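# Lower a crate on its dolly down a ramp

## Task

Bring the crate, still sitting on its dolly, down the ramp to the floor under control: it must never roll away freely, swing sideways across the ramp, or leave the dolly, and at the end it must rest on the floor fully off the ramp.

## Robot and tools

Robots: six identical Kinova Gen3 arms named arm1 to arm6. Each has seven joints, a Robotiq 2F-85 two-finger gripper and a wrist camera. The hand reaches roughly 1.0 m from the joint 1 axis when fully stretched. A fixed room camera, cam_high, has a wide view (fovy 95.185 deg). All images are 672x504 pixels.

Frame: one shared scene frame in metres, origin on the floor, +z up. Each arm's foot (base_link) faces along its own +x. Feet: arm1 (-0.686, +0.650, +1.045), arm2 (+0.024, +0.668, +0.865), arm3 (+0.802, +0.704, +0.637) on the +y side; arm4 (+0.743, -0.704, +0.633), arm5 (+0.049, -0.670, +0.781), arm6 (-0.644, -0.679, +1.013) on the -y side. The +y arms face roughly toward -y, the -y arms roughly toward +y. The hand point sits between the finger pads, about 2 cm behind the tips (0.5 cm when wide open); the hand z axis runs along the fingers and the fingers close along hand y.

Tool move: the only way to command motion. Its keys are arm1 ... arm6 plus optional cameras. Each arm key holds an object with one key, joints, which maps joint names to absolute targets (not offsets): joint1_rad to joint7_rad in radians and gripper_m in metres. Name only the joints you want to change; omitted joints or arms get nothing new but may still be driving toward an earlier target. Ranges: joint1_rad, joint3_rad, joint5_rad, joint7_rad -69.115 to 69.115; joint2_rad -2.249 to 2.249; joint4_rad -2.579 to 2.579; joint6_rad -2.099 to 2.099; gripper_m 0 to 0.085 (fingertip gap). Done tolerance is ±0.01 rad for joints, ±0.003 m for the gripper. Out-of-range values get the call refused; an unknown key makes it invalid. After a refusal (or a stop during or blocking a call), the later move, wait and finished_scene calls in the same reply are skipped; after an invalid call they still run.

Joint meanings: joint1 spins the whole arm about its foot axis, positive clockwise from above, 0 pointing along the foot's +x. joint2 is the shoulder, 0 upright, positive leans forward. joint3 twists the upper arm. joint4 is the elbow, 0 straight, positive bends the same way positive joint2 leans (with joint3 at 0). joint5 twists the forearm. joint6 is the wrist, 0 straight, positive bends like positive joint4 (with joint5 at 0). joint7 rolls the hand, positive counter-clockwise viewed from behind it.

Motion: all arm joints in one action start and finish together from rest; the hand can sweep a wide curve between postures. Target speed caps: 1.39 rad/s for joints 1-4, 1.22 rad/s for joints 5-7; acceleration caps 1 and 10 rad/s per second respectively. A reversal brings the joints to a joint halt. After a big move the arm may not yet be at target when the result arrives. Arms do not wait for one another.

Gripping: there is no force setting. For a firm hold, open wide, then close to a gripper_m well below the object's width so the fingers travel a long way before contact. To tighten, reopen and close again.

cameras argument (in move and wait): list of camera names (arm1_cam_wrist ... arm6_cam_wrist, cam_high, or all). Omitted, null or ["all"] returns every camera; [] returns none.

Tool wait: seconds from 0 to 10, plus optional cameras. Commands nothing; returns the same state as an empty move.

Tool zoom_image: camera name and region [x0, y0, x1, y1] in pixels, origin top-left, at most 504 by 504. Works only on a camera present in the latest images.

Tool finished_scene: scene number; ends the scene irreversibly. The crate must stay in place afterwards without help.

Reading results: a pictures line lists the order of the images, which may lag the state slightly. The move line gives each commanded arm as done or its worst status. Status words: done; off_target (stopped short, may still push); time_out (target dropped, holds in place); not_followed (a collision guard withheld the targets, the arm may keep trying); limit_stop_at_motor_heat (halted by heat; resend the target). "joint command not followed" means the guard blocked the arm; a gripper target is still executed. Arms under "as last shown" were not commanded: statuses say "not commanded" and omitted lines are unchanged. on_its_own describes uncommanded behaviour. Joint velocities are in rad/s in joint order; "within noise" means all near zero. Joint torques are in joint order, positive toward larger angles, with per-arm offset, scale and noise; a change at rest signals contact or load. Flange force is the external force in hand x y z, biased and including held weight, noisy during acceleration; "no reading" means unavailable. A MOTOR HOT line appears at 60 °C; at 75 °C an OVER-TEMPERATURE FAULT lets the arm sag for 30-60 s or more. Holding loads, stretching out or pushing at unreachable poses heats motors.

Avoid: forceful contact between robots, including one gripper closing on another's fingers; the guard may act late and ignores finger-to-finger and closing fingers. The arm does not stop on contact and keeps pushing; a joint may show done while pressed. A torque fault (sensor at limit: 104.5 N m joints 1-4, 51.3 N m joints 5-7, held weight included, or a joint straying over 5 degrees from plan) freezes that arm and gripper for 10 s and drops its remaining commands. Also avoid drops, releasing moving parts, slams, hard pushes, heavy twisting or pulling on the gripper, fast-swung loads and gripping hard on something still resting on a surface. The scene keeps running while you compose replies, holding the last commands; prefer smooth, economical motion.

Each tool is called after "Call:" as name(argument=value, ...), one argument or row to a line, values as JSON.

## Session

Call:
move(
)

Scene clock: 0.00 s.
Joint torques (N m): no reading
Motor temperatures (°C): arm1=[38 36 35 36 39 44 51] | arm2=[33 37 35 36 41 47 39] | arm3=[37 38 35 35 47 42 42] | arm4=[41 35 37 33 41 39 45] | arm5=[40 36 35 41 45 41 51] | arm6=[35 35 38 37 49 43 44]
Flange force (N): no reading
Joint velocities: within noise
arm1.joint_positions: joint1_rad=-0.445 joint2_rad=-0.341 joint3_rad=-0.067 joint4_rad=+1.426 joint5_rad=-0.056 joint6_rad=+2.056 joint7_rad=+1.175 gripper_m=+0.085
arm1.joint_status: not commanded
arm1.hand: x=-0.6114 y=+0.5355 z=+1.5624 quat_wxyz=(-0.003, -0.621, -0.784, -0.012) (m; scene frame)
arm2.joint_positions: joint1_rad=-0.116 joint2_rad=-0.423 joint3_rad=-0.038 joint4_rad=+1.495 joint5_rad=-0.006 joint6_rad=+1.987 joint7_rad=+1.851 gripper_m=+0.085
arm2.joint_status: not commanded
arm2.hand: x=+0.0037 y=+0.5395 z=+1.3743 quat_wxyz=(-0.023, -0.596, -0.802, +0.035) (m; scene frame)
arm3.joint_positions: joint1_rad=+0.122 joint2_rad=-0.381 joint3_rad=-0.087 joint4_rad=+1.598 joint5_rad=-0.061 joint6_rad=+1.940 joint7_rad=+1.793 gripper_m=+0.085
arm3.joint_status: not commanded
arm3.hand: x=+0.7897 y=+0.5743 z=+1.1108 quat_wxyz=(-0.009, -0.641, -0.767, -0.014) (m; scene frame)
arm4.joint_positions: joint1_rad=+0.397 joint2_rad=-0.338 joint3_rad=-0.039 joint4_rad=+1.515 joint5_rad=-0.061 joint6_rad=+1.956 joint7_rad=+1.483 gripper_m=+0.085
arm4.joint_status: not commanded
arm4.hand: x=+0.8005 y=-0.5655 z=+1.1251 quat_wxyz=(+0.006, +0.535, -0.845, -0.020) (m; scene frame)
arm5.joint_positions: joint1_rad=+0.082 joint2_rad=-0.409 joint3_rad=-0.077 joint4_rad=+1.480 joint5_rad=-0.069 joint6_rad=+2.042 joint7_rad=+1.038 gripper_m=+0.085
arm5.joint_status: not commanded
arm5.hand: x=+0.0613 y=-0.5523 z=+1.2907 quat_wxyz=(+0.005, +0.454, -0.891, -0.018) (m; scene frame)
arm6.joint_positions: joint1_rad=+0.280 joint2_rad=-0.386 joint3_rad=-0.079 joint4_rad=+1.562 joint5_rad=-0.004 joint6_rad=+2.007 joint7_rad=+1.908 gripper_m=+0.085
arm6.joint_status: not commanded
arm6.hand: x=-0.6074 y=-0.5645 z=+1.4977 quat_wxyz=(+0.013, +0.771, -0.636, +0.021) (m; scene frame)
pictures: arm1_cam_wrist, arm2_cam_wrist, arm3_cam_wrist, arm4_cam_wrist, arm5_cam_wrist, arm6_cam_wrist, cam_high

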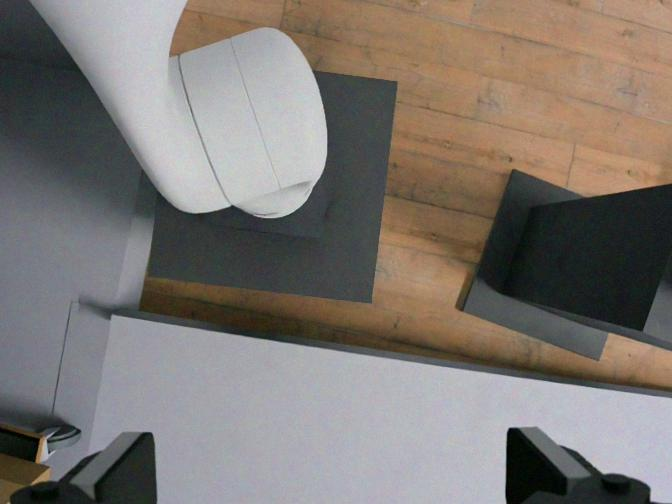

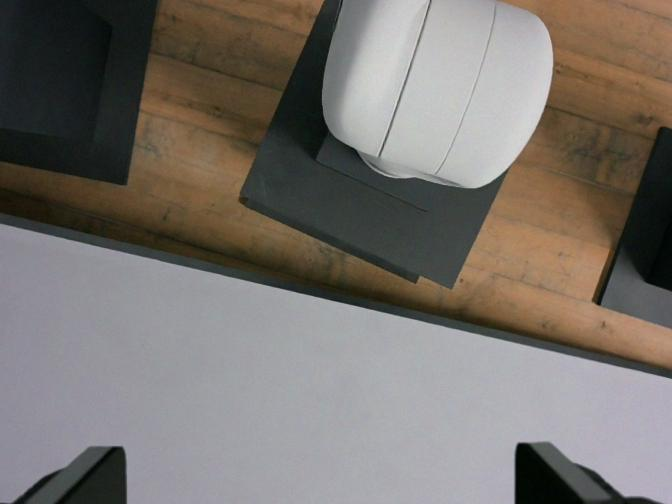

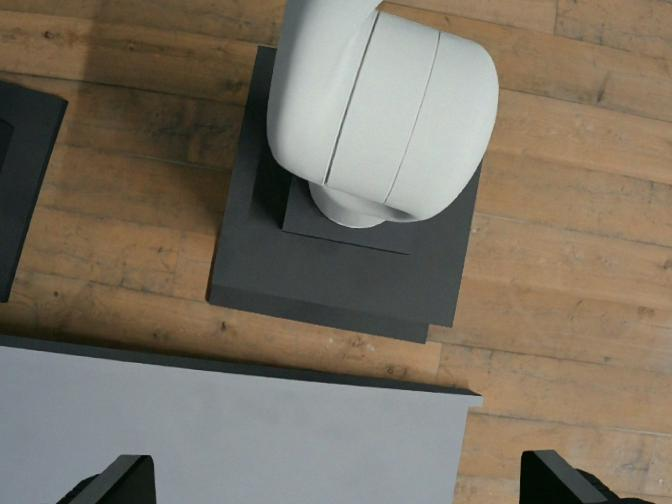

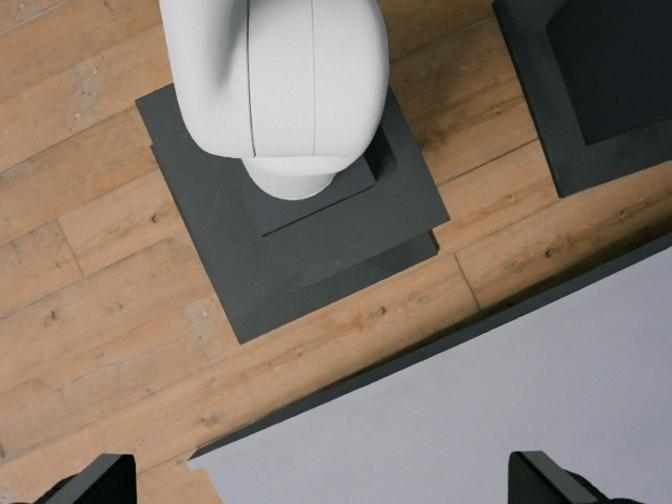

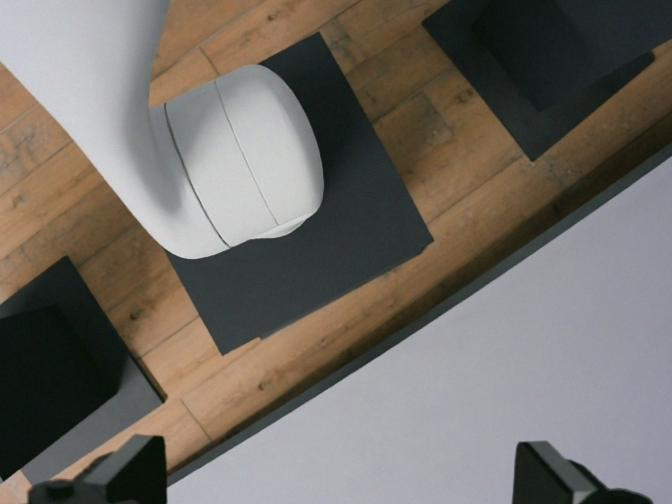

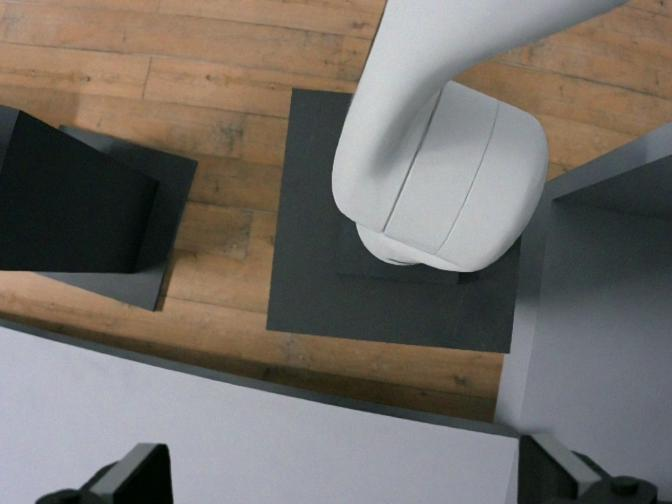

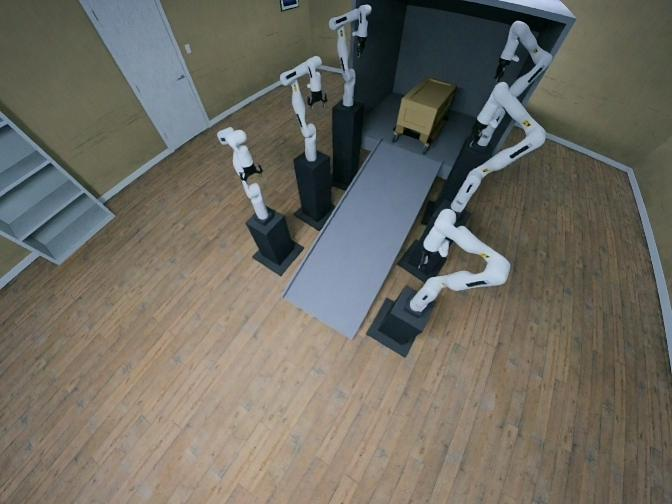

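Call:
zoom_image(
  camera="cam_high",
  region=[340, 40, 510, 170],
)

Call:
zoom_image(
  camera="cam_high",
  region=[220, 100, 520, 360],
)

Call:
zoom_image(
  camera="arm1_cam_wrist",
  region=[0, 250, 250, 504],
)

Scaled by 2.965 from the camera's 672x504 image, which has a finer 960x720 frame.

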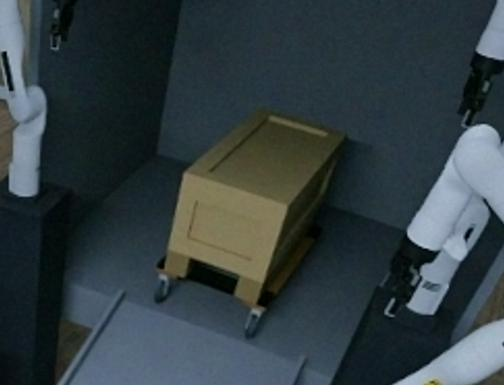

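Scaled by 1.680 from the camera's 672x504 image, which has a finer 960x720 frame.

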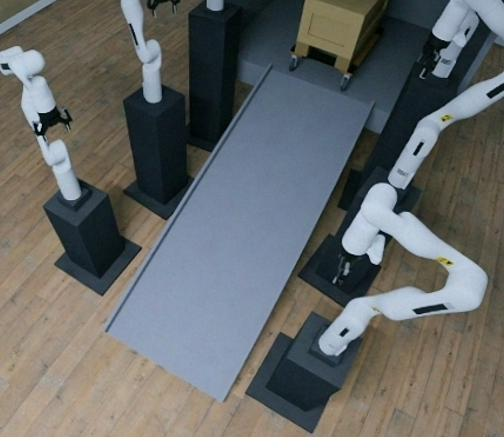

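Scaled by 1.984.

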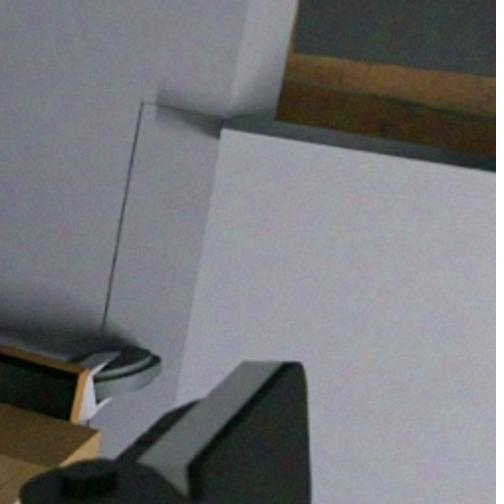

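Call:
move(
  arm1={"joints":{"joint1_rad":1.1,"joint6_rad":1.3,"joint7_rad":1.57}},
  arm6={"joints":{"joint1_rad":-1.1,"joint6_rad":1.3,"joint7_rad":1.57}},
)

Scene clock: 50.07 s.
Joint torques (N m): arm1=[-0.83 -2.23 -1.06 -10.74 -0.3 -2 -0.04] | arm2=[-1.73 -1.48 1.46 -6.08 -0.11 -0.41 0.33] | arm3=[-0.42 0.72 -0.01 -7.86 -0.39 0.19 0.21] | arm4=[-0.45 -0.92 0.92 -8.06 0.05 -0.19 -0.1] | arm5=[-0.51 -1.52 0.56 -8.21 0.02 -0.32 0.19] | arm6=[2.18 -4.02 0.36 -8.91 0.18 -1.87 -0.19]
Motor temperatures (°C): arm1=[38 36 35 36 39 44 51] | arm2=[33 37 35 36 41 47 39] | arm3=[37 38 35 35 47 42 42] | arm4=[41 35 37 34 41 38 45] | arm5=[40 36 35 42 45 41 51] | arm6=[35 35 38 37 49 43 44]
Flange force (N): arm1=[4.9 -3.4 0.8] | arm2=[-7.5 4.8 -10.4] | arm3=[2.5 0.8 0.2] | arm4=[1.3 2.6 -0.7] | arm5=[-1.4 3.5 -1.8] | arm6=[-7.0 -1.1 -1.9]
move: arm1 done; arm6 done
Joint velocities: within noise
arm1.joint_positions: joint1_rad=+1.100 joint2_rad=-0.341 joint3_rad=-0.067 joint4_rad=+1.426 joint5_rad=-0.056 joint6_rad=+1.300 joint7_rad=+1.570 gripper_m=+0.085
arm1.joint_status: all done
arm1.hand: x=-0.9695 y=+0.4460 z=+1.6477 quat_wxyz=(-0.131, -0.882, -0.293, +0.346) (m; scene frame)
arm2, arm3, arm4, arm5: as last shown
arm6.joint_positions: joint1_rad=-1.100 joint2_rad=-0.386 joint3_rad=-0.079 joint4_rad=+1.562 joint5_rad=-0.004 joint6_rad=+1.300 joint7_rad=+1.570 gripper_m=+0.085
arm6.joint_status: all done
arm6.hand: x=-0.9422 y=-0.5568 z=+1.5646 quat_wxyz=(-0.066, +0.932, -0.154, -0.321) (m; scene frame)
pictures: arm1_cam_wrist, arm2_cam_wrist, arm3_cam_wrist, arm4_cam_wrist, arm5_cam_wrist, arm6_cam_wrist, cam_high

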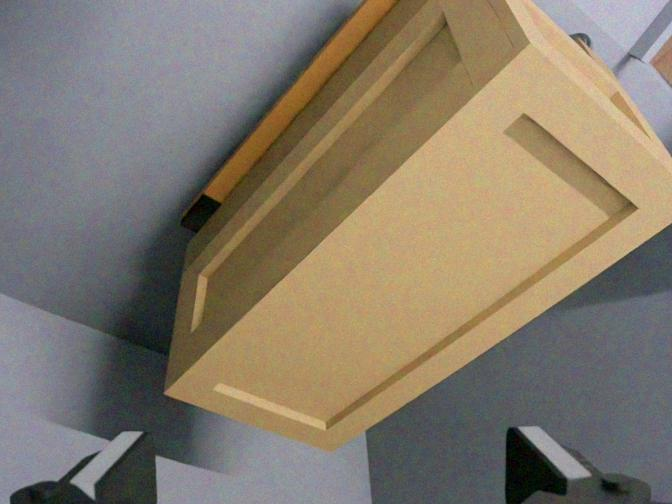

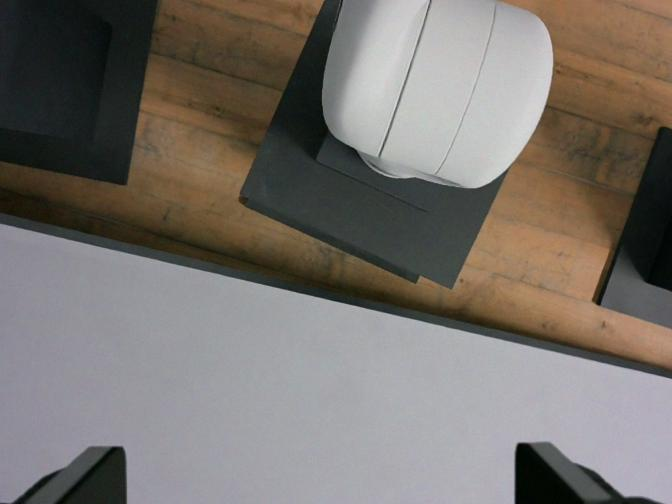

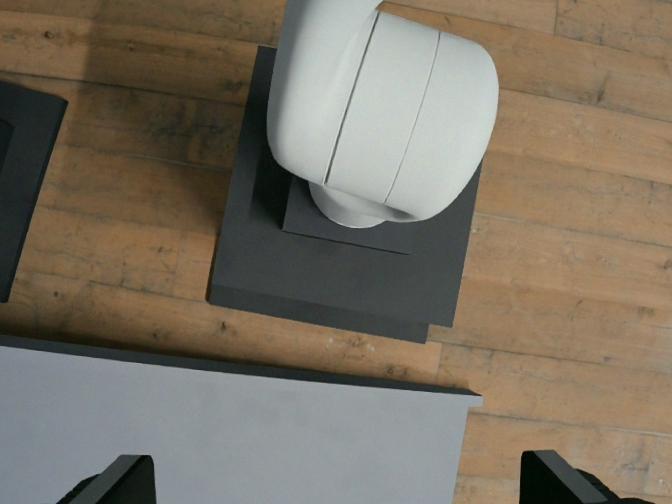

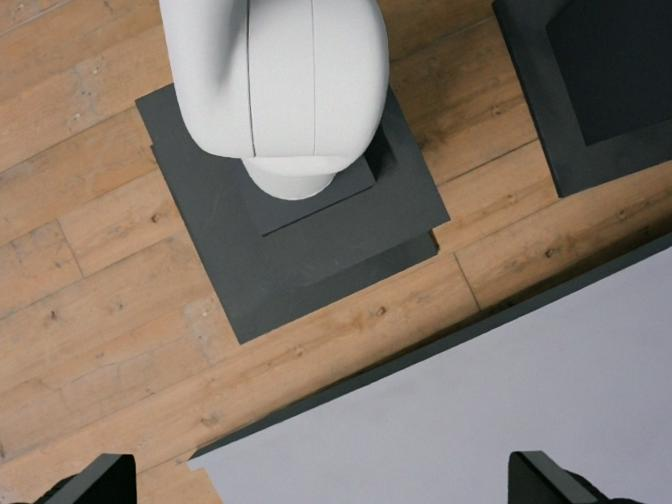

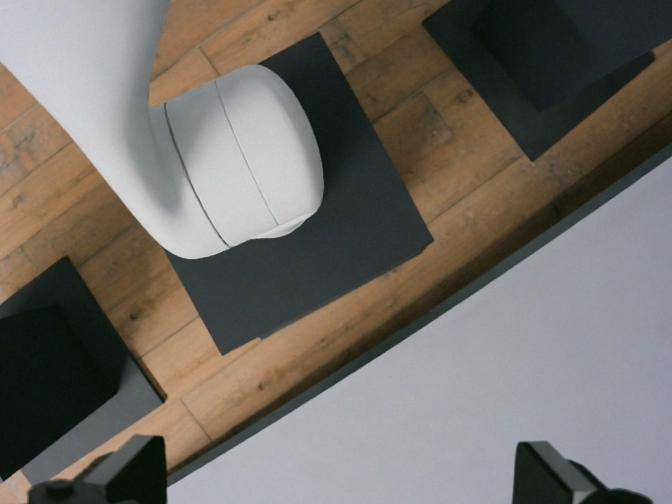

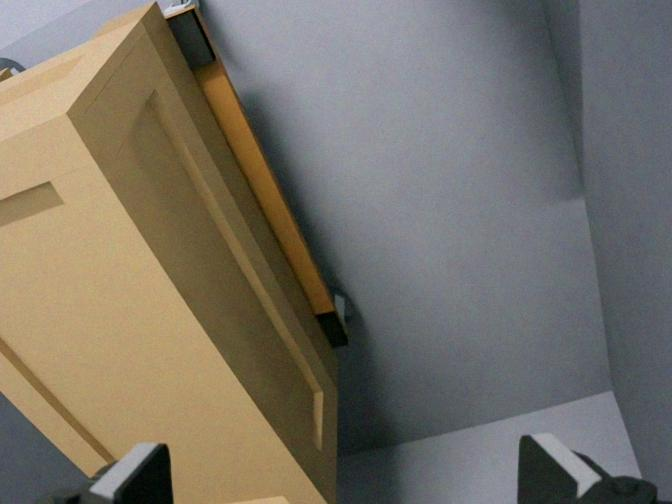

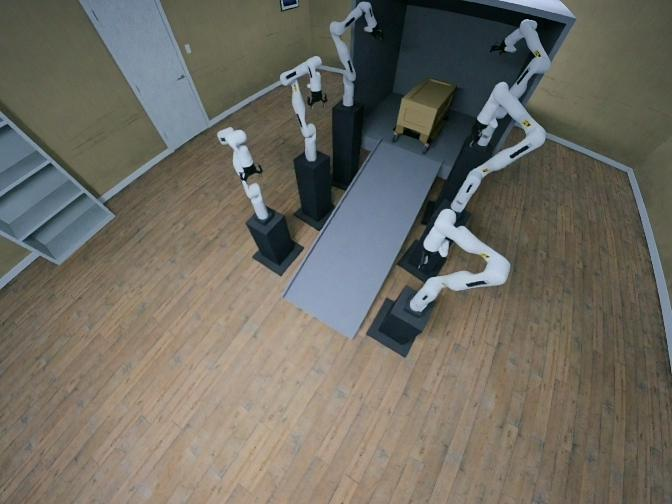

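Call:
zoom_image(
  camera="arm1_cam_wrist",
  region=[370, 0, 672, 250],
)

Call:
zoom_image(
  camera="arm1_cam_wrist",
  region=[120, 150, 400, 470],
)

Call:
zoom_image(
  camera="arm6_cam_wrist",
  region=[0, 0, 380, 360],
)

Scaled by 1.669.

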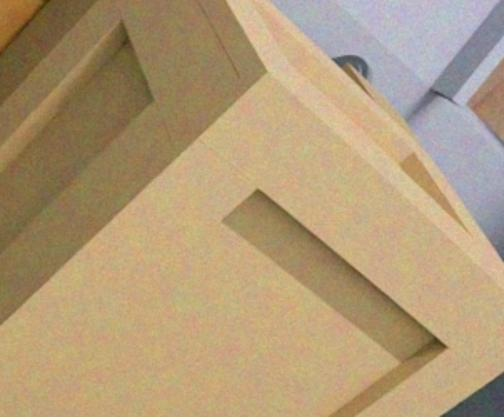

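Scaled by 1.575.

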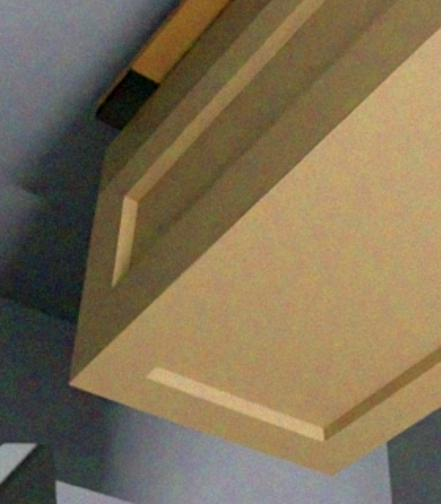

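Scaled by 1.326.

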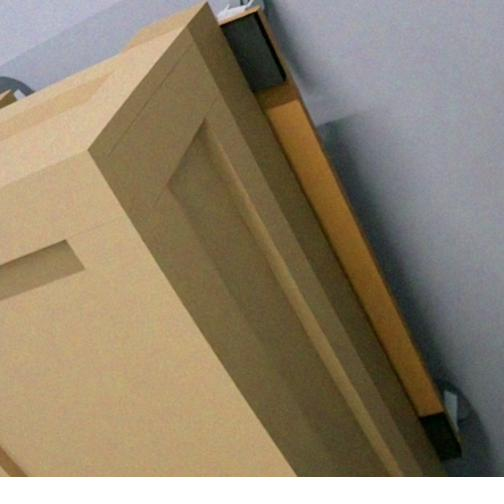

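Call:
move(
  arm1={"joints":{"joint1_rad":0.812,"joint2_rad":1.191,"joint3_rad":0,"joint4_rad":0.463,"joint5_rad":0,"joint6_rad":1.488,"joint7_rad":3.861}},
  arm6={"joints":{"joint1_rad":-0.741,"joint2_rad":1.184,"joint3_rad":0,"joint4_rad":0.377,"joint5_rad":0,"joint6_rad":1.581,"joint7_rad":-0.802}},
  cameras=["arm1_cam_wrist","arm6_cam_wrist","cam_high"],
)

Scene clock: 248.47 s.
Joint torques (N m): arm1=[-0.84 -27.1 -0.61 -9.75 -0.15 -0.04 -0.02] | arm2=[-1.76 -1.38 1.49 -5.93 -0.13 -0.4 0.35] | arm3=[-0.34 0.71 -0.04 -7.82 -0.39 0.17 0.23] | arm4=[-0.41 -0.91 0.9 -8.08 0.03 -0.2 -0.13] | arm5=[-0.53 -1.52 0.6 -8.23 -0.01 -0.3 0.2] | arm6=[2.14 -28.81 0.72 -7.82 0.09 -0.18 -0.19]
Motor temperatures (°C): arm1=[37 36 35 37 39 44 51] | arm2=[33 37 35 37 41 47 38] | arm3=[37 38 35 35 47 41 42] | arm4=[40 35 37 34 41 38 44] | arm5=[40 36 35 42 45 41 51] | arm6=[35 35 38 38 49 43 44]
Flange force (N): arm1=no reading | arm2=[-7.5 5.0 -10.9] | arm3=[2.5 0.7 0.0] | arm4=[1.3 2.3 -0.7] | arm5=[-1.4 3.6 -1.7] | arm6=no reading
move: arm1 done; arm6 done
Joint velocities: within noise
arm1.joint_positions: joint1_rad=+0.812 joint2_rad=+1.191 joint3_rad=+0.000 joint4_rad=+0.463 joint5_rad=+0.000 joint6_rad=+1.488 joint7_rad=+3.861 gripper_m=+0.085
arm1.joint_status: all done
arm1.hand: x=-1.1682 y=+0.1366 z=+1.1503 quat_wxyz=(+0.000, +0.000, -1.000, +0.001) (m; scene frame)
arm2, arm3, arm4, arm5: as last shown
arm6.joint_positions: joint1_rad=-0.741 joint2_rad=+1.184 joint3_rad=+0.000 joint4_rad=+0.377 joint5_rad=+0.000 joint6_rad=+1.581 joint7_rad=-0.802 gripper_m=+0.085
arm6.joint_status: all done
arm6.hand: x=-1.1316 y=-0.1712 z=+1.1499 quat_wxyz=(+0.001, +0.000, -1.000, +0.000) (m; scene frame)
pictures: arm1_cam_wrist, arm6_cam_wrist, cam_high

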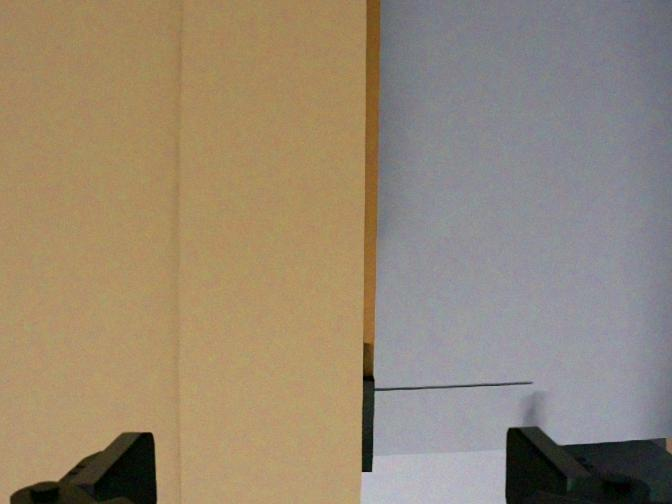

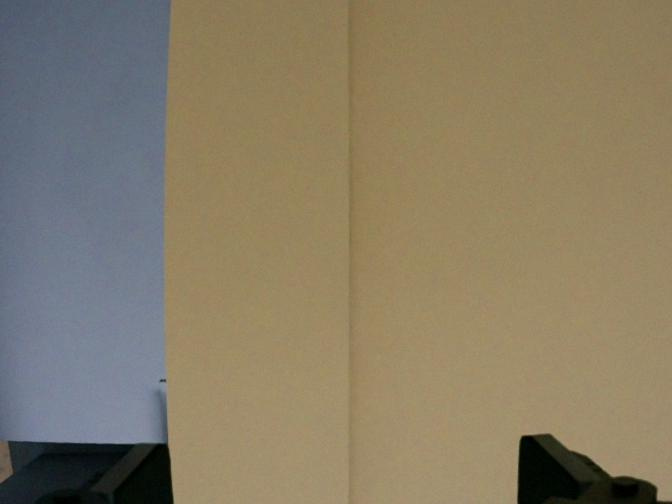

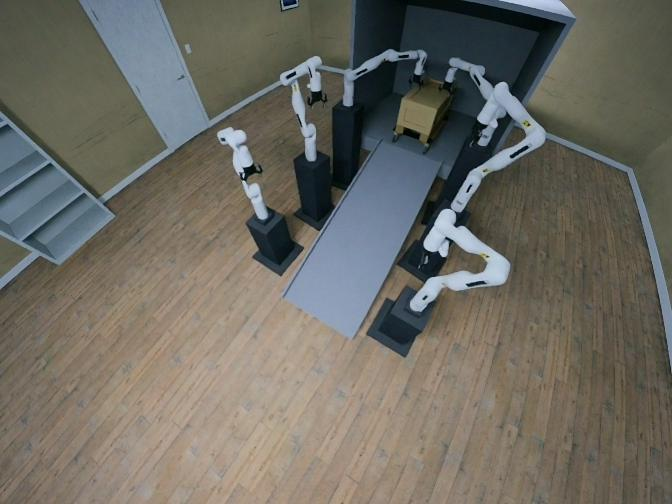

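Call:
move(
  arm1={"joints":{"joint1_rad":0.7605,"joint2_rad":1.2493,"joint4_rad":0.5554,"joint6_rad":1.3369,"joint7_rad":3.8086}},
  arm6={"joints":{"joint1_rad":-0.7633,"joint2_rad":1.099,"joint4_rad":0.7936,"joint6_rad":1.249,"joint7_rad":-0.824}},
  cameras=["arm1_cam_wrist","arm6_cam_wrist","cam_high"],
)

Call:
zoom_image(
  camera="cam_high",
  region=[370, 30, 500, 160],
)

Scene clock: 270.03 s.
Joint torques (N m): arm1=[-0.84 -27.35 -0.58 -9.47 -0.14 -0.03 0] | arm2=[-1.7 -1.38 1.45 -5.99 -0.1 -0.38 0.33] | arm3=[-0.39 0.74 -0.07 -7.89 -0.34 0.19 0.22] | arm4=[-0.4 -1.06 0.91 -8.06 -0.04 -0.13 -0.07] | arm5=[-0.54 -1.51 0.6 -8.26 0 -0.31 0.17] | arm6=[2.1 -27.66 0.72 -7.4 0.07 -0.16 -0.18]
Motor temperatures (°C): arm1=[37 36 35 37 39 44 51] | arm2=[33 37 35 37 41 47 38] | arm3=[37 38 35 35 47 41 42] | arm4=[40 35 37 34 41 38 44] | arm5=[40 36 35 42 45 41 51] | arm6=[35 36 38 38 49 43 44]
Flange force (N): arm1=[-5.4 8.1 -0.4] | arm2=[-7.4 4.8 -10.6] | arm3=[2.6 0.7 0.3] | arm4=[0.9 2.6 -0.7] | arm5=[-1.4 3.4 -1.6] | arm6=[10.9 6.7 0.1]
move: arm1 done; arm6 done
Joint velocities: within noise
arm1.joint_positions: joint1_rad=+0.760 joint2_rad=+1.249 joint3_rad=+0.000 joint4_rad=+0.555 joint5_rad=+0.000 joint6_rad=+1.337 joint7_rad=+3.809 gripper_m=+0.085
arm1.joint_status: all done
arm1.hand: x=-1.1419 y=+0.1115 z=+1.0805 quat_wxyz=(+0.001, +0.000, -1.000, +0.001) (m; scene frame)
arm2, arm3, arm4, arm5: as last shown
arm6.joint_positions: joint1_rad=-0.763 joint2_rad=+1.099 joint3_rad=+0.000 joint4_rad=+0.794 joint5_rad=+0.000 joint6_rad=+1.249 joint7_rad=-0.824 gripper_m=+0.085
arm6.joint_status: all done
arm6.hand: x=-1.1203 y=-0.2032 z=+1.0799 quat_wxyz=(+0.001, +0.000, -1.000, +0.000) (m; scene frame)
pictures: arm1_cam_wrist, arm6_cam_wrist, cam_high

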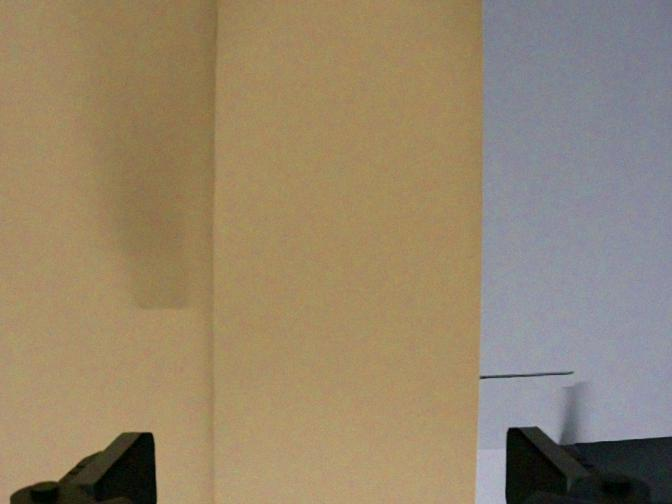

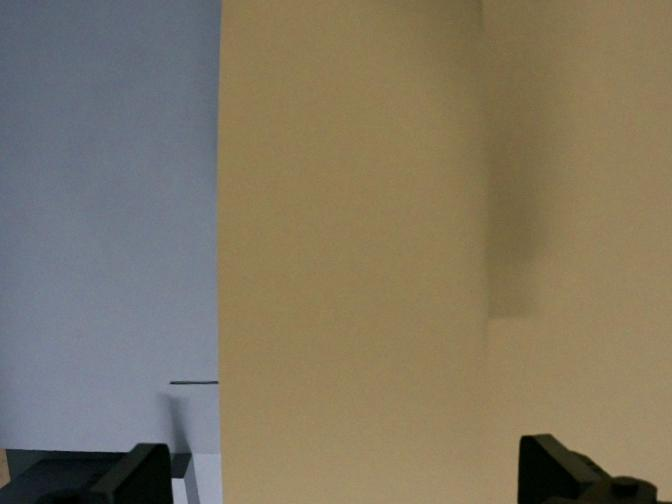

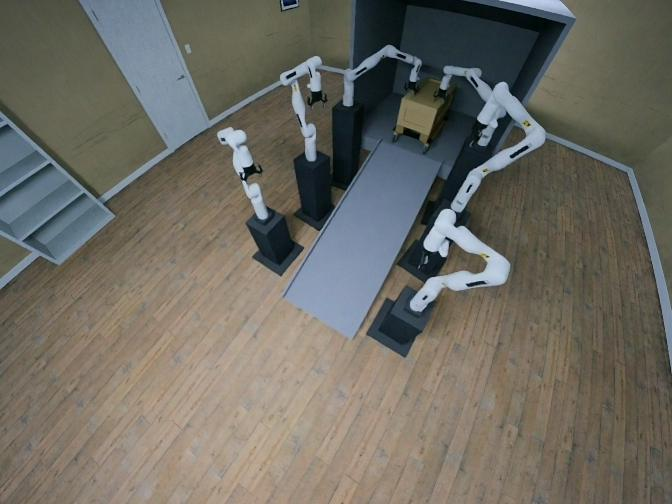

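Scaled by 3.877 from the camera's 672x504 image, which has a finer 960x720 frame.

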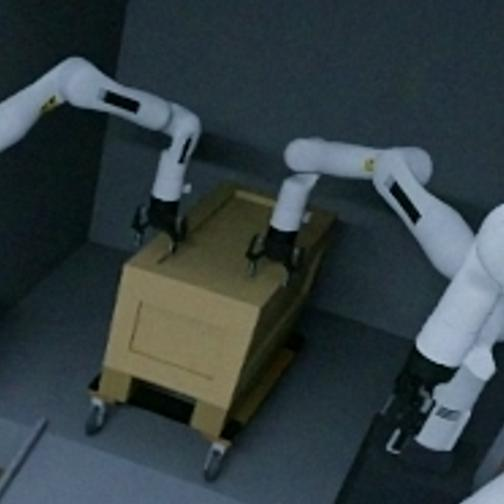

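Call:
move(
  arm1={"joints":{"joint1_rad":0.7637,"joint2_rad":1.2496,"joint4_rad":0.5945,"joint6_rad":1.2975,"joint7_rad":3.8118}},
  arm6={"joints":{"joint1_rad":-0.7601,"joint2_rad":1.118,"joint4_rad":0.7904,"joint6_rad":1.2332,"joint7_rad":-0.821}},
  cameras=["arm1_cam_wrist","arm6_cam_wrist"],
)

Call:
move(
  arm1={"joints":{"gripper_m":0.04}},
  arm6={"joints":{"gripper_m":0.04}},
  cameras=["arm1_cam_wrist","arm6_cam_wrist","cam_high"],
)

Call:
zoom_image(
  camera="cam_high",
  region=[370, 30, 500, 160],
)

Scene clock: 291.20 s.
Joint torques (N m): arm1=[-0.85 -27.19 -0.56 -9.44 -0.15 -0.04 -0.04] | arm2=[-1.76 -1.44 1.56 -5.93 -0.11 -0.36 0.35] | arm3=[-0.31 0.81 -0.01 -7.88 -0.37 0.15 0.23] | arm4=[-0.47 -0.96 0.95 -8.02 -0.02 -0.12 -0.11] | arm5=[-0.55 -1.46 0.58 -8.24 -0.03 -0.3 0.18] | arm6=[2.14 -27.8 0.67 -7.33 0.09 -0.19 -0.19]
Motor temperatures (°C): arm1=[37 37 35 37 39 44 51] | arm2=[33 37 35 37 41 47 38] | arm3=[37 38 35 35 47 41 42] | arm4=[40 35 37 34 41 38 44] | arm5=[40 36 35 42 45 41 51] | arm6=[35 37 38 38 49 43 44]
Flange force (N): arm1=[-5.5 8.3 -0.7] | arm2=[-7.7 5.2 -10.8] | arm3=[2.8 0.9 0.2] | arm4=[1.1 2.6 -0.7] | arm5=[-1.3 3.4 -1.6] | arm6=[11.3 7.1 0.2]
move: arm1 done; arm6 done
Joint velocities: within noise
arm1.joint_positions: joint1_rad=+0.764 joint2_rad=+1.250 joint3_rad=+0.000 joint4_rad=+0.594 joint5_rad=+0.000 joint6_rad=+1.298 joint7_rad=+3.812 gripper_m=+0.085
arm1.joint_status: all done
arm1.hand: x=-1.1417 y=+0.1153 z=+1.0684 quat_wxyz=(+0.001, +0.000, -1.000, +0.001) (m; scene frame)
arm2, arm3, arm4, arm5: as last shown
arm6.joint_positions: joint1_rad=-0.760 joint2_rad=+1.118 joint3_rad=+0.000 joint4_rad=+0.790 joint5_rad=+0.000 joint6_rad=+1.233 joint7_rad=-0.821 gripper_m=+0.085
arm6.joint_status: all done
arm6.hand: x=-1.1203 y=-0.2003 z=+1.0680 quat_wxyz=(+0.001, +0.000, -1.000, +0.000) (m; scene frame)
pictures: arm1_cam_wrist, arm6_cam_wrist

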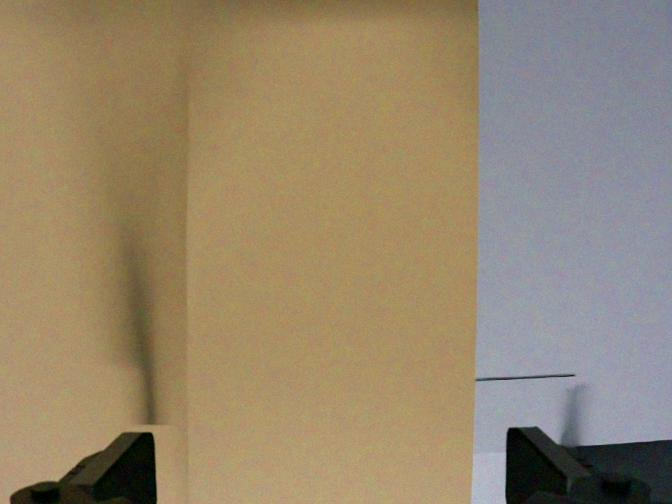

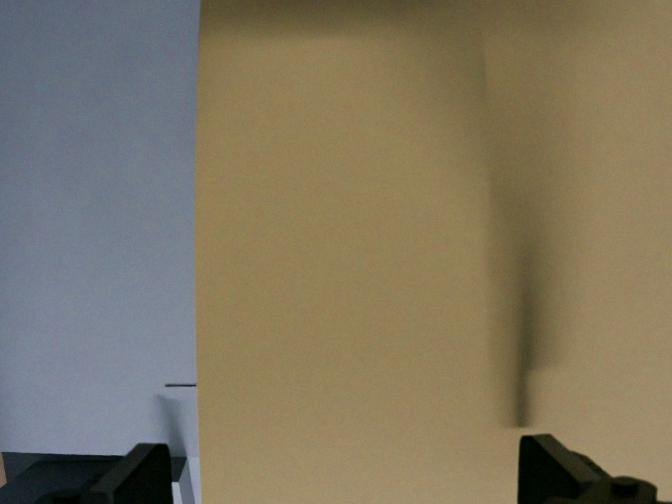

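Scene clock: 292.03 s.
Joint torques (N m): arm1=[-4.13 -19.82 -2.94 -6.67 -1.56 -0.65 -0.04] | arm2=[-1.73 -1.36 1.5 -5.92 -0.11 -0.4 0.33] | arm3=[-0.42 0.68 0.02 -7.91 -0.34 0.17 0.19] | arm4=[-0.39 -0.99 0.97 -7.94 0.02 -0.13 -0.14] | arm5=[-0.54 -1.5 0.59 -8.22 -0.04 -0.31 0.17] | arm6=[5.16 -21.3 3.46 -6.14 2.25 -2.05 0.23]
Motor temperatures (°C): arm1=[37 37 35 37 39 44 51] | arm2=[33 37 35 37 41 47 38] | arm3=[37 38 35 35 47 41 42] | arm4=[40 35 37 34 41 38 44] | arm5=[40 36 35 42 45 41 51] | arm6=[35 37 38 38 49 43 44]
Flange force (N): arm1=[-2.2 11.6 -12.0] | arm2=[-7.5 5.0 -10.9] | arm3=[2.5 0.8 0.2] | arm4=[1.0 2.6 -1.1] | arm5=[-1.4 3.4 -1.7] | arm6=[11.6 0.1 -11.6]
move: arm1 off_target; arm6 off_target
Joint velocities: within noise
arm1.joint_positions: joint1_rad=+0.764 joint2_rad=+1.250 joint3_rad=+0.000 joint4_rad=+0.594 joint5_rad=+0.000 joint6_rad=+1.298 joint7_rad=+3.812 gripper_m=+0.061
arm1.joint_status: gripper_m off_target (ended at +0.061, target +0.040)
arm1.hand: x=-1.1417 y=+0.1153 z=+1.0685 quat_wxyz=(+0.001, +0.000, -1.000, +0.001) (m; scene frame)
arm2, arm3, arm4, arm5: as last shown
arm6.joint_positions: joint1_rad=-0.760 joint2_rad=+1.118 joint3_rad=+0.000 joint4_rad=+0.790 joint5_rad=+0.000 joint6_rad=+1.233 joint7_rad=-0.821 gripper_m=+0.061
arm6.joint_status: gripper_m off_target (ended at +0.061, target +0.040)
arm6.hand: x=-1.1203 y=-0.2003 z=+1.0681 quat_wxyz=(+0.001, +0.000, -1.000, +0.000) (m; scene frame)
pictures: arm1_cam_wrist, arm6_cam_wrist, cam_high

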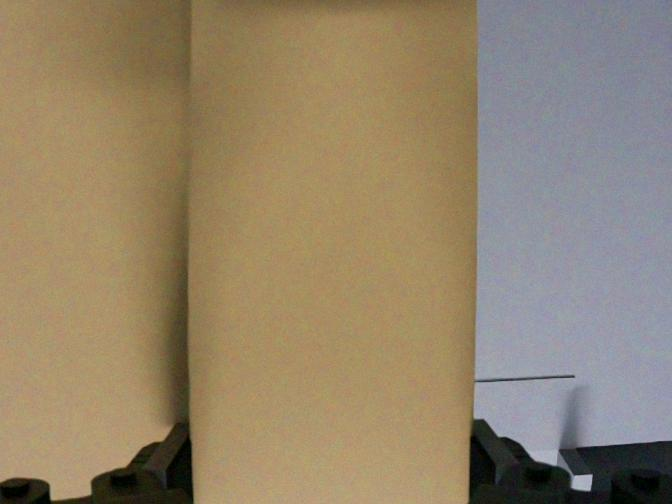

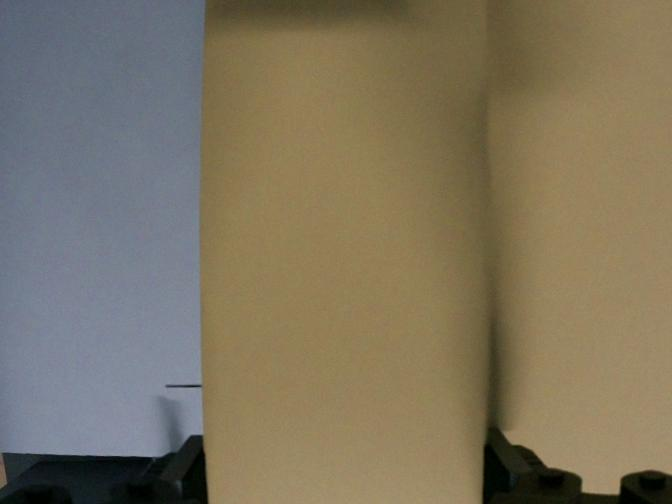

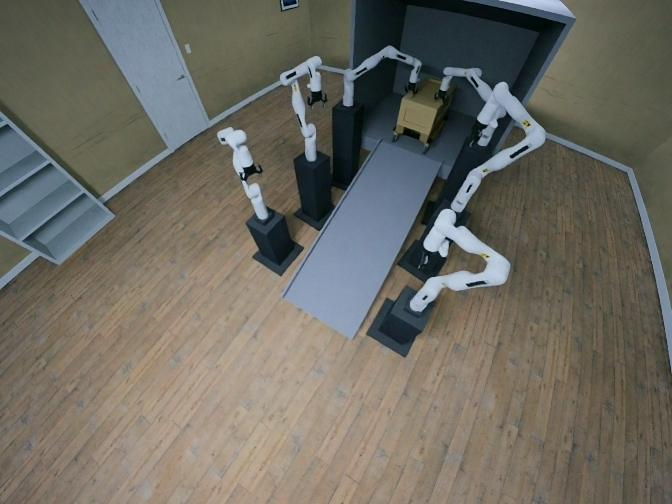

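Scaled by 3.877 from the camera's 672x504 image, which has a finer 960x720 frame.

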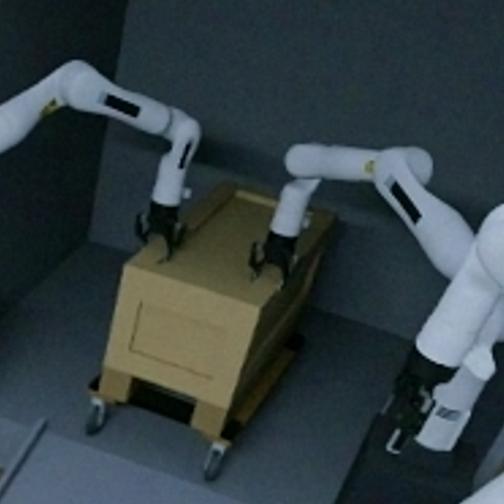

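Call:
move(
  arm1={"joints":{"joint1_rad":0.7058,"joint2_rad":1.1518,"joint4_rad":0.8427,"joint6_rad":1.1471,"joint7_rad":3.7539}},
  arm6={"joints":{"joint1_rad":-0.7053,"joint2_rad":1.0287,"joint4_rad":1.0147,"joint6_rad":1.0982,"joint7_rad":-0.7662}},
  cameras=["arm1_cam_wrist","arm6_cam_wrist","cam_high"],
)

Call:
zoom_image(
  camera="cam_high",
  region=[370, 30, 500, 160],
)

Scene clock: 372.30 s.
Joint torques (N m): arm1=[-17.72 36.18 -16.27 9.67 -9.5 -9.12 -1.5] | arm2=[-1.83 -1.46 1.51 -6.04 -0.12 -0.44 0.34] | arm3=[-0.42 0.72 -0.03 -7.91 -0.35 0.2 0.16] | arm4=[-0.47 -0.98 0.95 -8.06 -0.02 -0.15 -0.16] | arm5=[-0.57 -1.48 0.63 -8.22 -0.05 -0.3 0.19] | arm6=[21.14 30.79 17.87 12.75 10.58 -6.87 0.29]
Motor temperatures (°C): arm1=[38 38 35 37 39 44 51] | arm2=[33 37 35 37 41 47 38] | arm3=[37 38 35 35 47 41 42] | arm4=[40 35 37 34 41 38 44] | arm5=[39 36 35 42 45 41 51] | arm6=[35 37 38 37 49 43 44]
Flange force (N): arm1=[8.0 36.8 -106.0] | arm2=[-7.5 5.1 -10.6] | arm3=[2.6 0.6 0.4] | arm4=[1.1 2.3 -0.6] | arm5=[-1.3 3.6 -1.6] | arm6=[24.7 -22.6 -98.1]
move: arm1 done; arm6 done
Joint velocities: within noise
arm1.joint_positions: joint1_rad=+0.706 joint2_rad=+1.151 joint3_rad=+0.000 joint4_rad=+0.843 joint5_rad=+0.000 joint6_rad=+1.147 joint7_rad=+3.754 gripper_m=+0.061
arm1.joint_status: all done
arm1.hand: x=-1.0924 y=+0.1150 z=+1.0629 quat_wxyz=(+0.001, +0.000, -1.000, +0.001) (m; scene frame)
arm2, arm3, arm4, arm5: as last shown
arm6.joint_positions: joint1_rad=-0.705 joint2_rad=+1.028 joint3_rad=+0.000 joint4_rad=+1.015 joint5_rad=+0.000 joint6_rad=+1.098 joint7_rad=-0.766 gripper_m=+0.061
arm6.joint_status: all done
arm6.hand: x=-1.0693 y=-0.1997 z=+1.0621 quat_wxyz=(+0.001, +0.000, -1.000, +0.000) (m; scene frame)
pictures: arm1_cam_wrist, arm6_cam_wrist, cam_high

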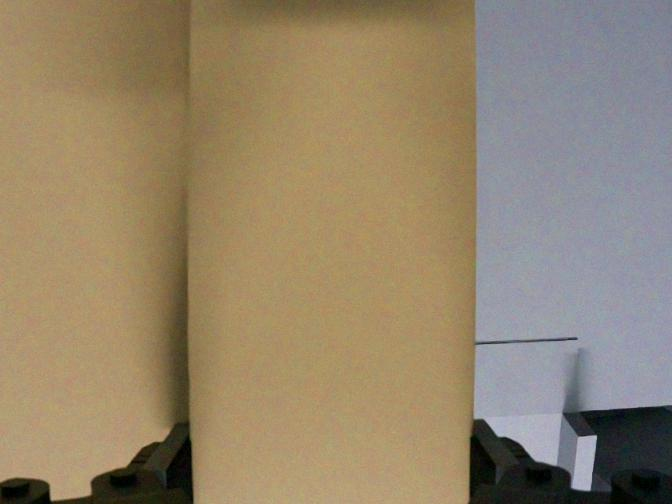

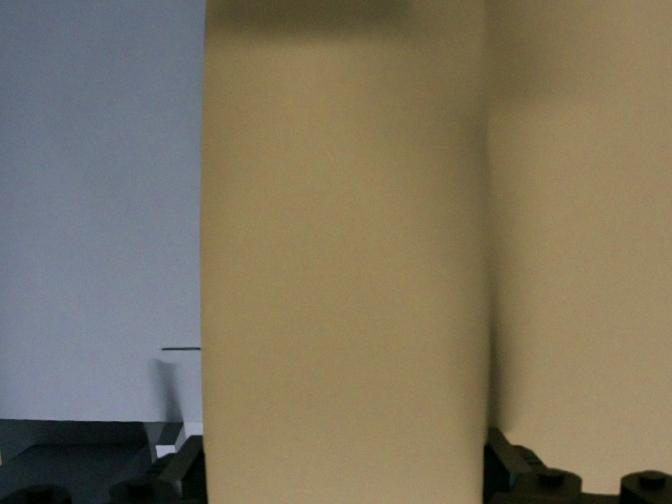

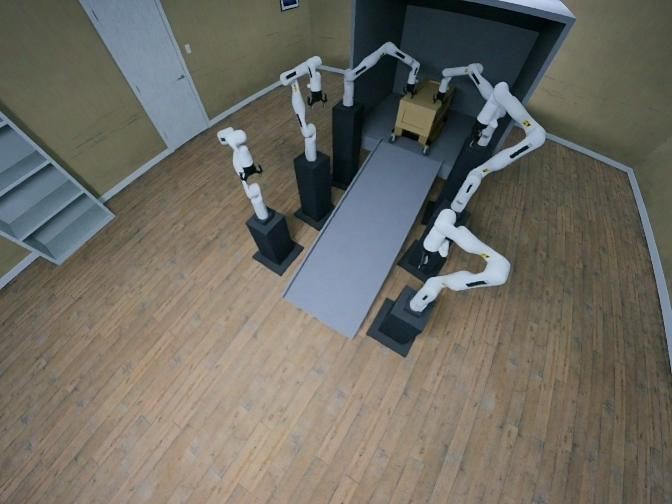

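Scaled by 3.877 from the camera's 672x504 image, which has a finer 960x720 frame.

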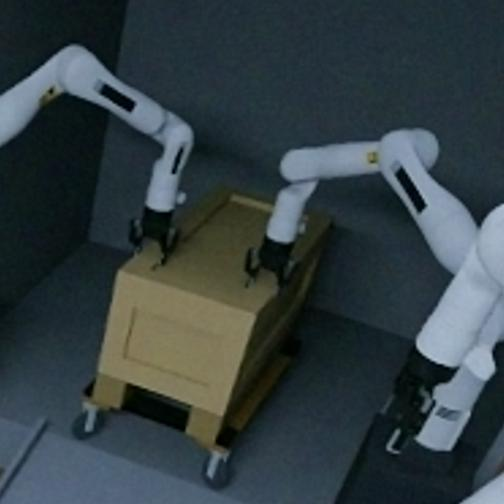

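Call:
move(
  arm1={"joints":{"joint1_rad":0.6422,"joint2_rad":1.0738,"joint4_rad":1.0222,"joint6_rad":1.0456,"joint7_rad":3.6903}},
  arm6={"joints":{"joint1_rad":-0.6459,"joint2_rad":0.9531,"joint4_rad":1.1845,"joint6_rad":1.004,"joint7_rad":-0.7068}},
  cameras=["arm6_cam_wrist","cam_high"],
)

Call:
zoom_image(
  camera="cam_high",
  region=[370, 30, 500, 160],
)

Scene clock: 386.43 s.
Joint torques (N m): arm1=[-15.4 34.53 -15.16 5.78 -8.19 -10.94 -1.37] | arm2=[-1.76 -1.44 1.45 -5.84 -0.11 -0.44 0.37] | arm3=[-0.43 0.73 -0.05 -7.92 -0.34 0.19 0.21] | arm4=[-0.45 -0.96 0.95 -8.04 0.01 -0.15 -0.12] | arm5=[-0.58 -1.5 0.58 -8.22 0 -0.29 0.18] | arm6=[20.45 31.25 18.33 10.3 10.16 -8.53 0.36]
Motor temperatures (°C): arm1=[38 38 35 37 40 44 51] | arm2=[33 37 35 37 41 47 38] | arm3=[37 38 35 35 47 41 42] | arm4=[40 35 37 34 41 38 44] | arm5=[39 36 35 42 45 41 51] | arm6=[35 38 38 38 49 43 44]
Flange force (N): arm1=[4.6 40.1 -108.9] | arm2=[-7.7 4.9 -11.4] | arm3=[2.6 0.7 0.4] | arm4=[1.1 2.6 -0.7] | arm5=[-1.4 3.5 -1.7] | arm6=[21.9 -27.7 -103.8]
move: arm1 done; arm6 done
Joint velocities: within noise
arm1.joint_positions: joint1_rad=+0.642 joint2_rad=+1.073 joint3_rad=+0.000 joint4_rad=+1.022 joint5_rad=+0.000 joint6_rad=+1.046 joint7_rad=+3.690 gripper_m=+0.061
arm1.joint_status: all done
arm1.hand: x=-1.0422 y=+0.1152 z=+1.0636 quat_wxyz=(+0.001, +0.000, -1.000, +0.001) (m; scene frame)
arm2, arm3, arm4, arm5: as last shown
arm6.joint_positions: joint1_rad=-0.646 joint2_rad=+0.953 joint3_rad=+0.000 joint4_rad=+1.185 joint5_rad=+0.000 joint6_rad=+1.004 joint7_rad=-0.707 gripper_m=+0.061
arm6.joint_status: all done
arm6.hand: x=-1.0192 y=-0.1998 z=+1.0627 quat_wxyz=(+0.001, +0.000, -1.000, +0.000) (m; scene frame)
pictures: arm6_cam_wrist, cam_high

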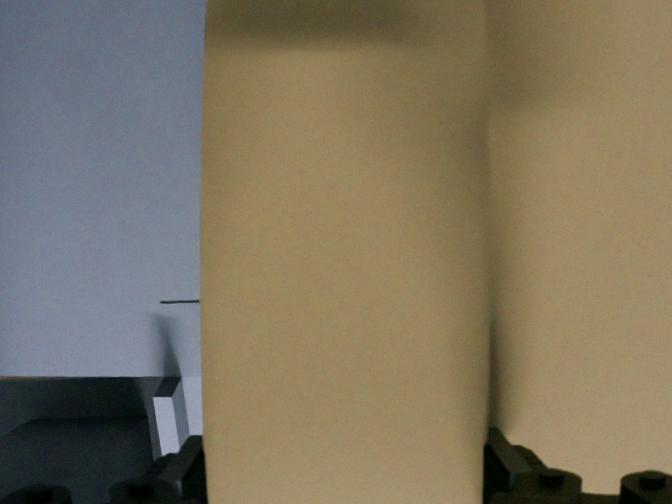

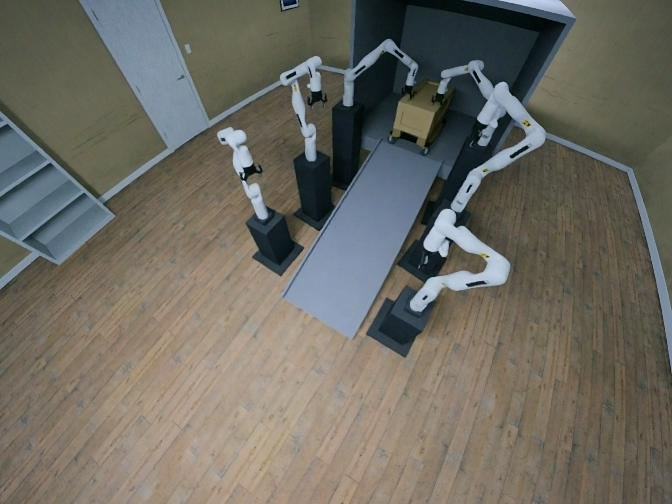

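Scaled by 3.877 from the camera's 672x504 image, which has a finer 960x720 frame.

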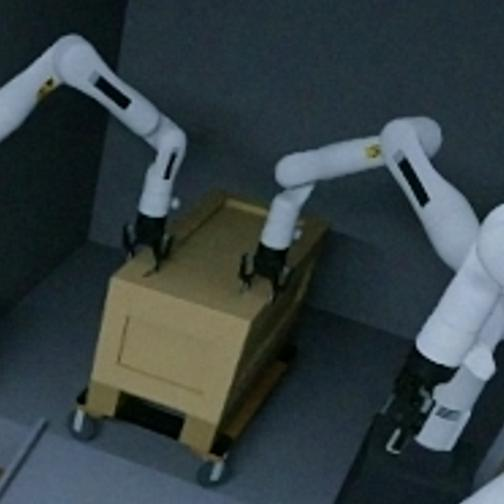

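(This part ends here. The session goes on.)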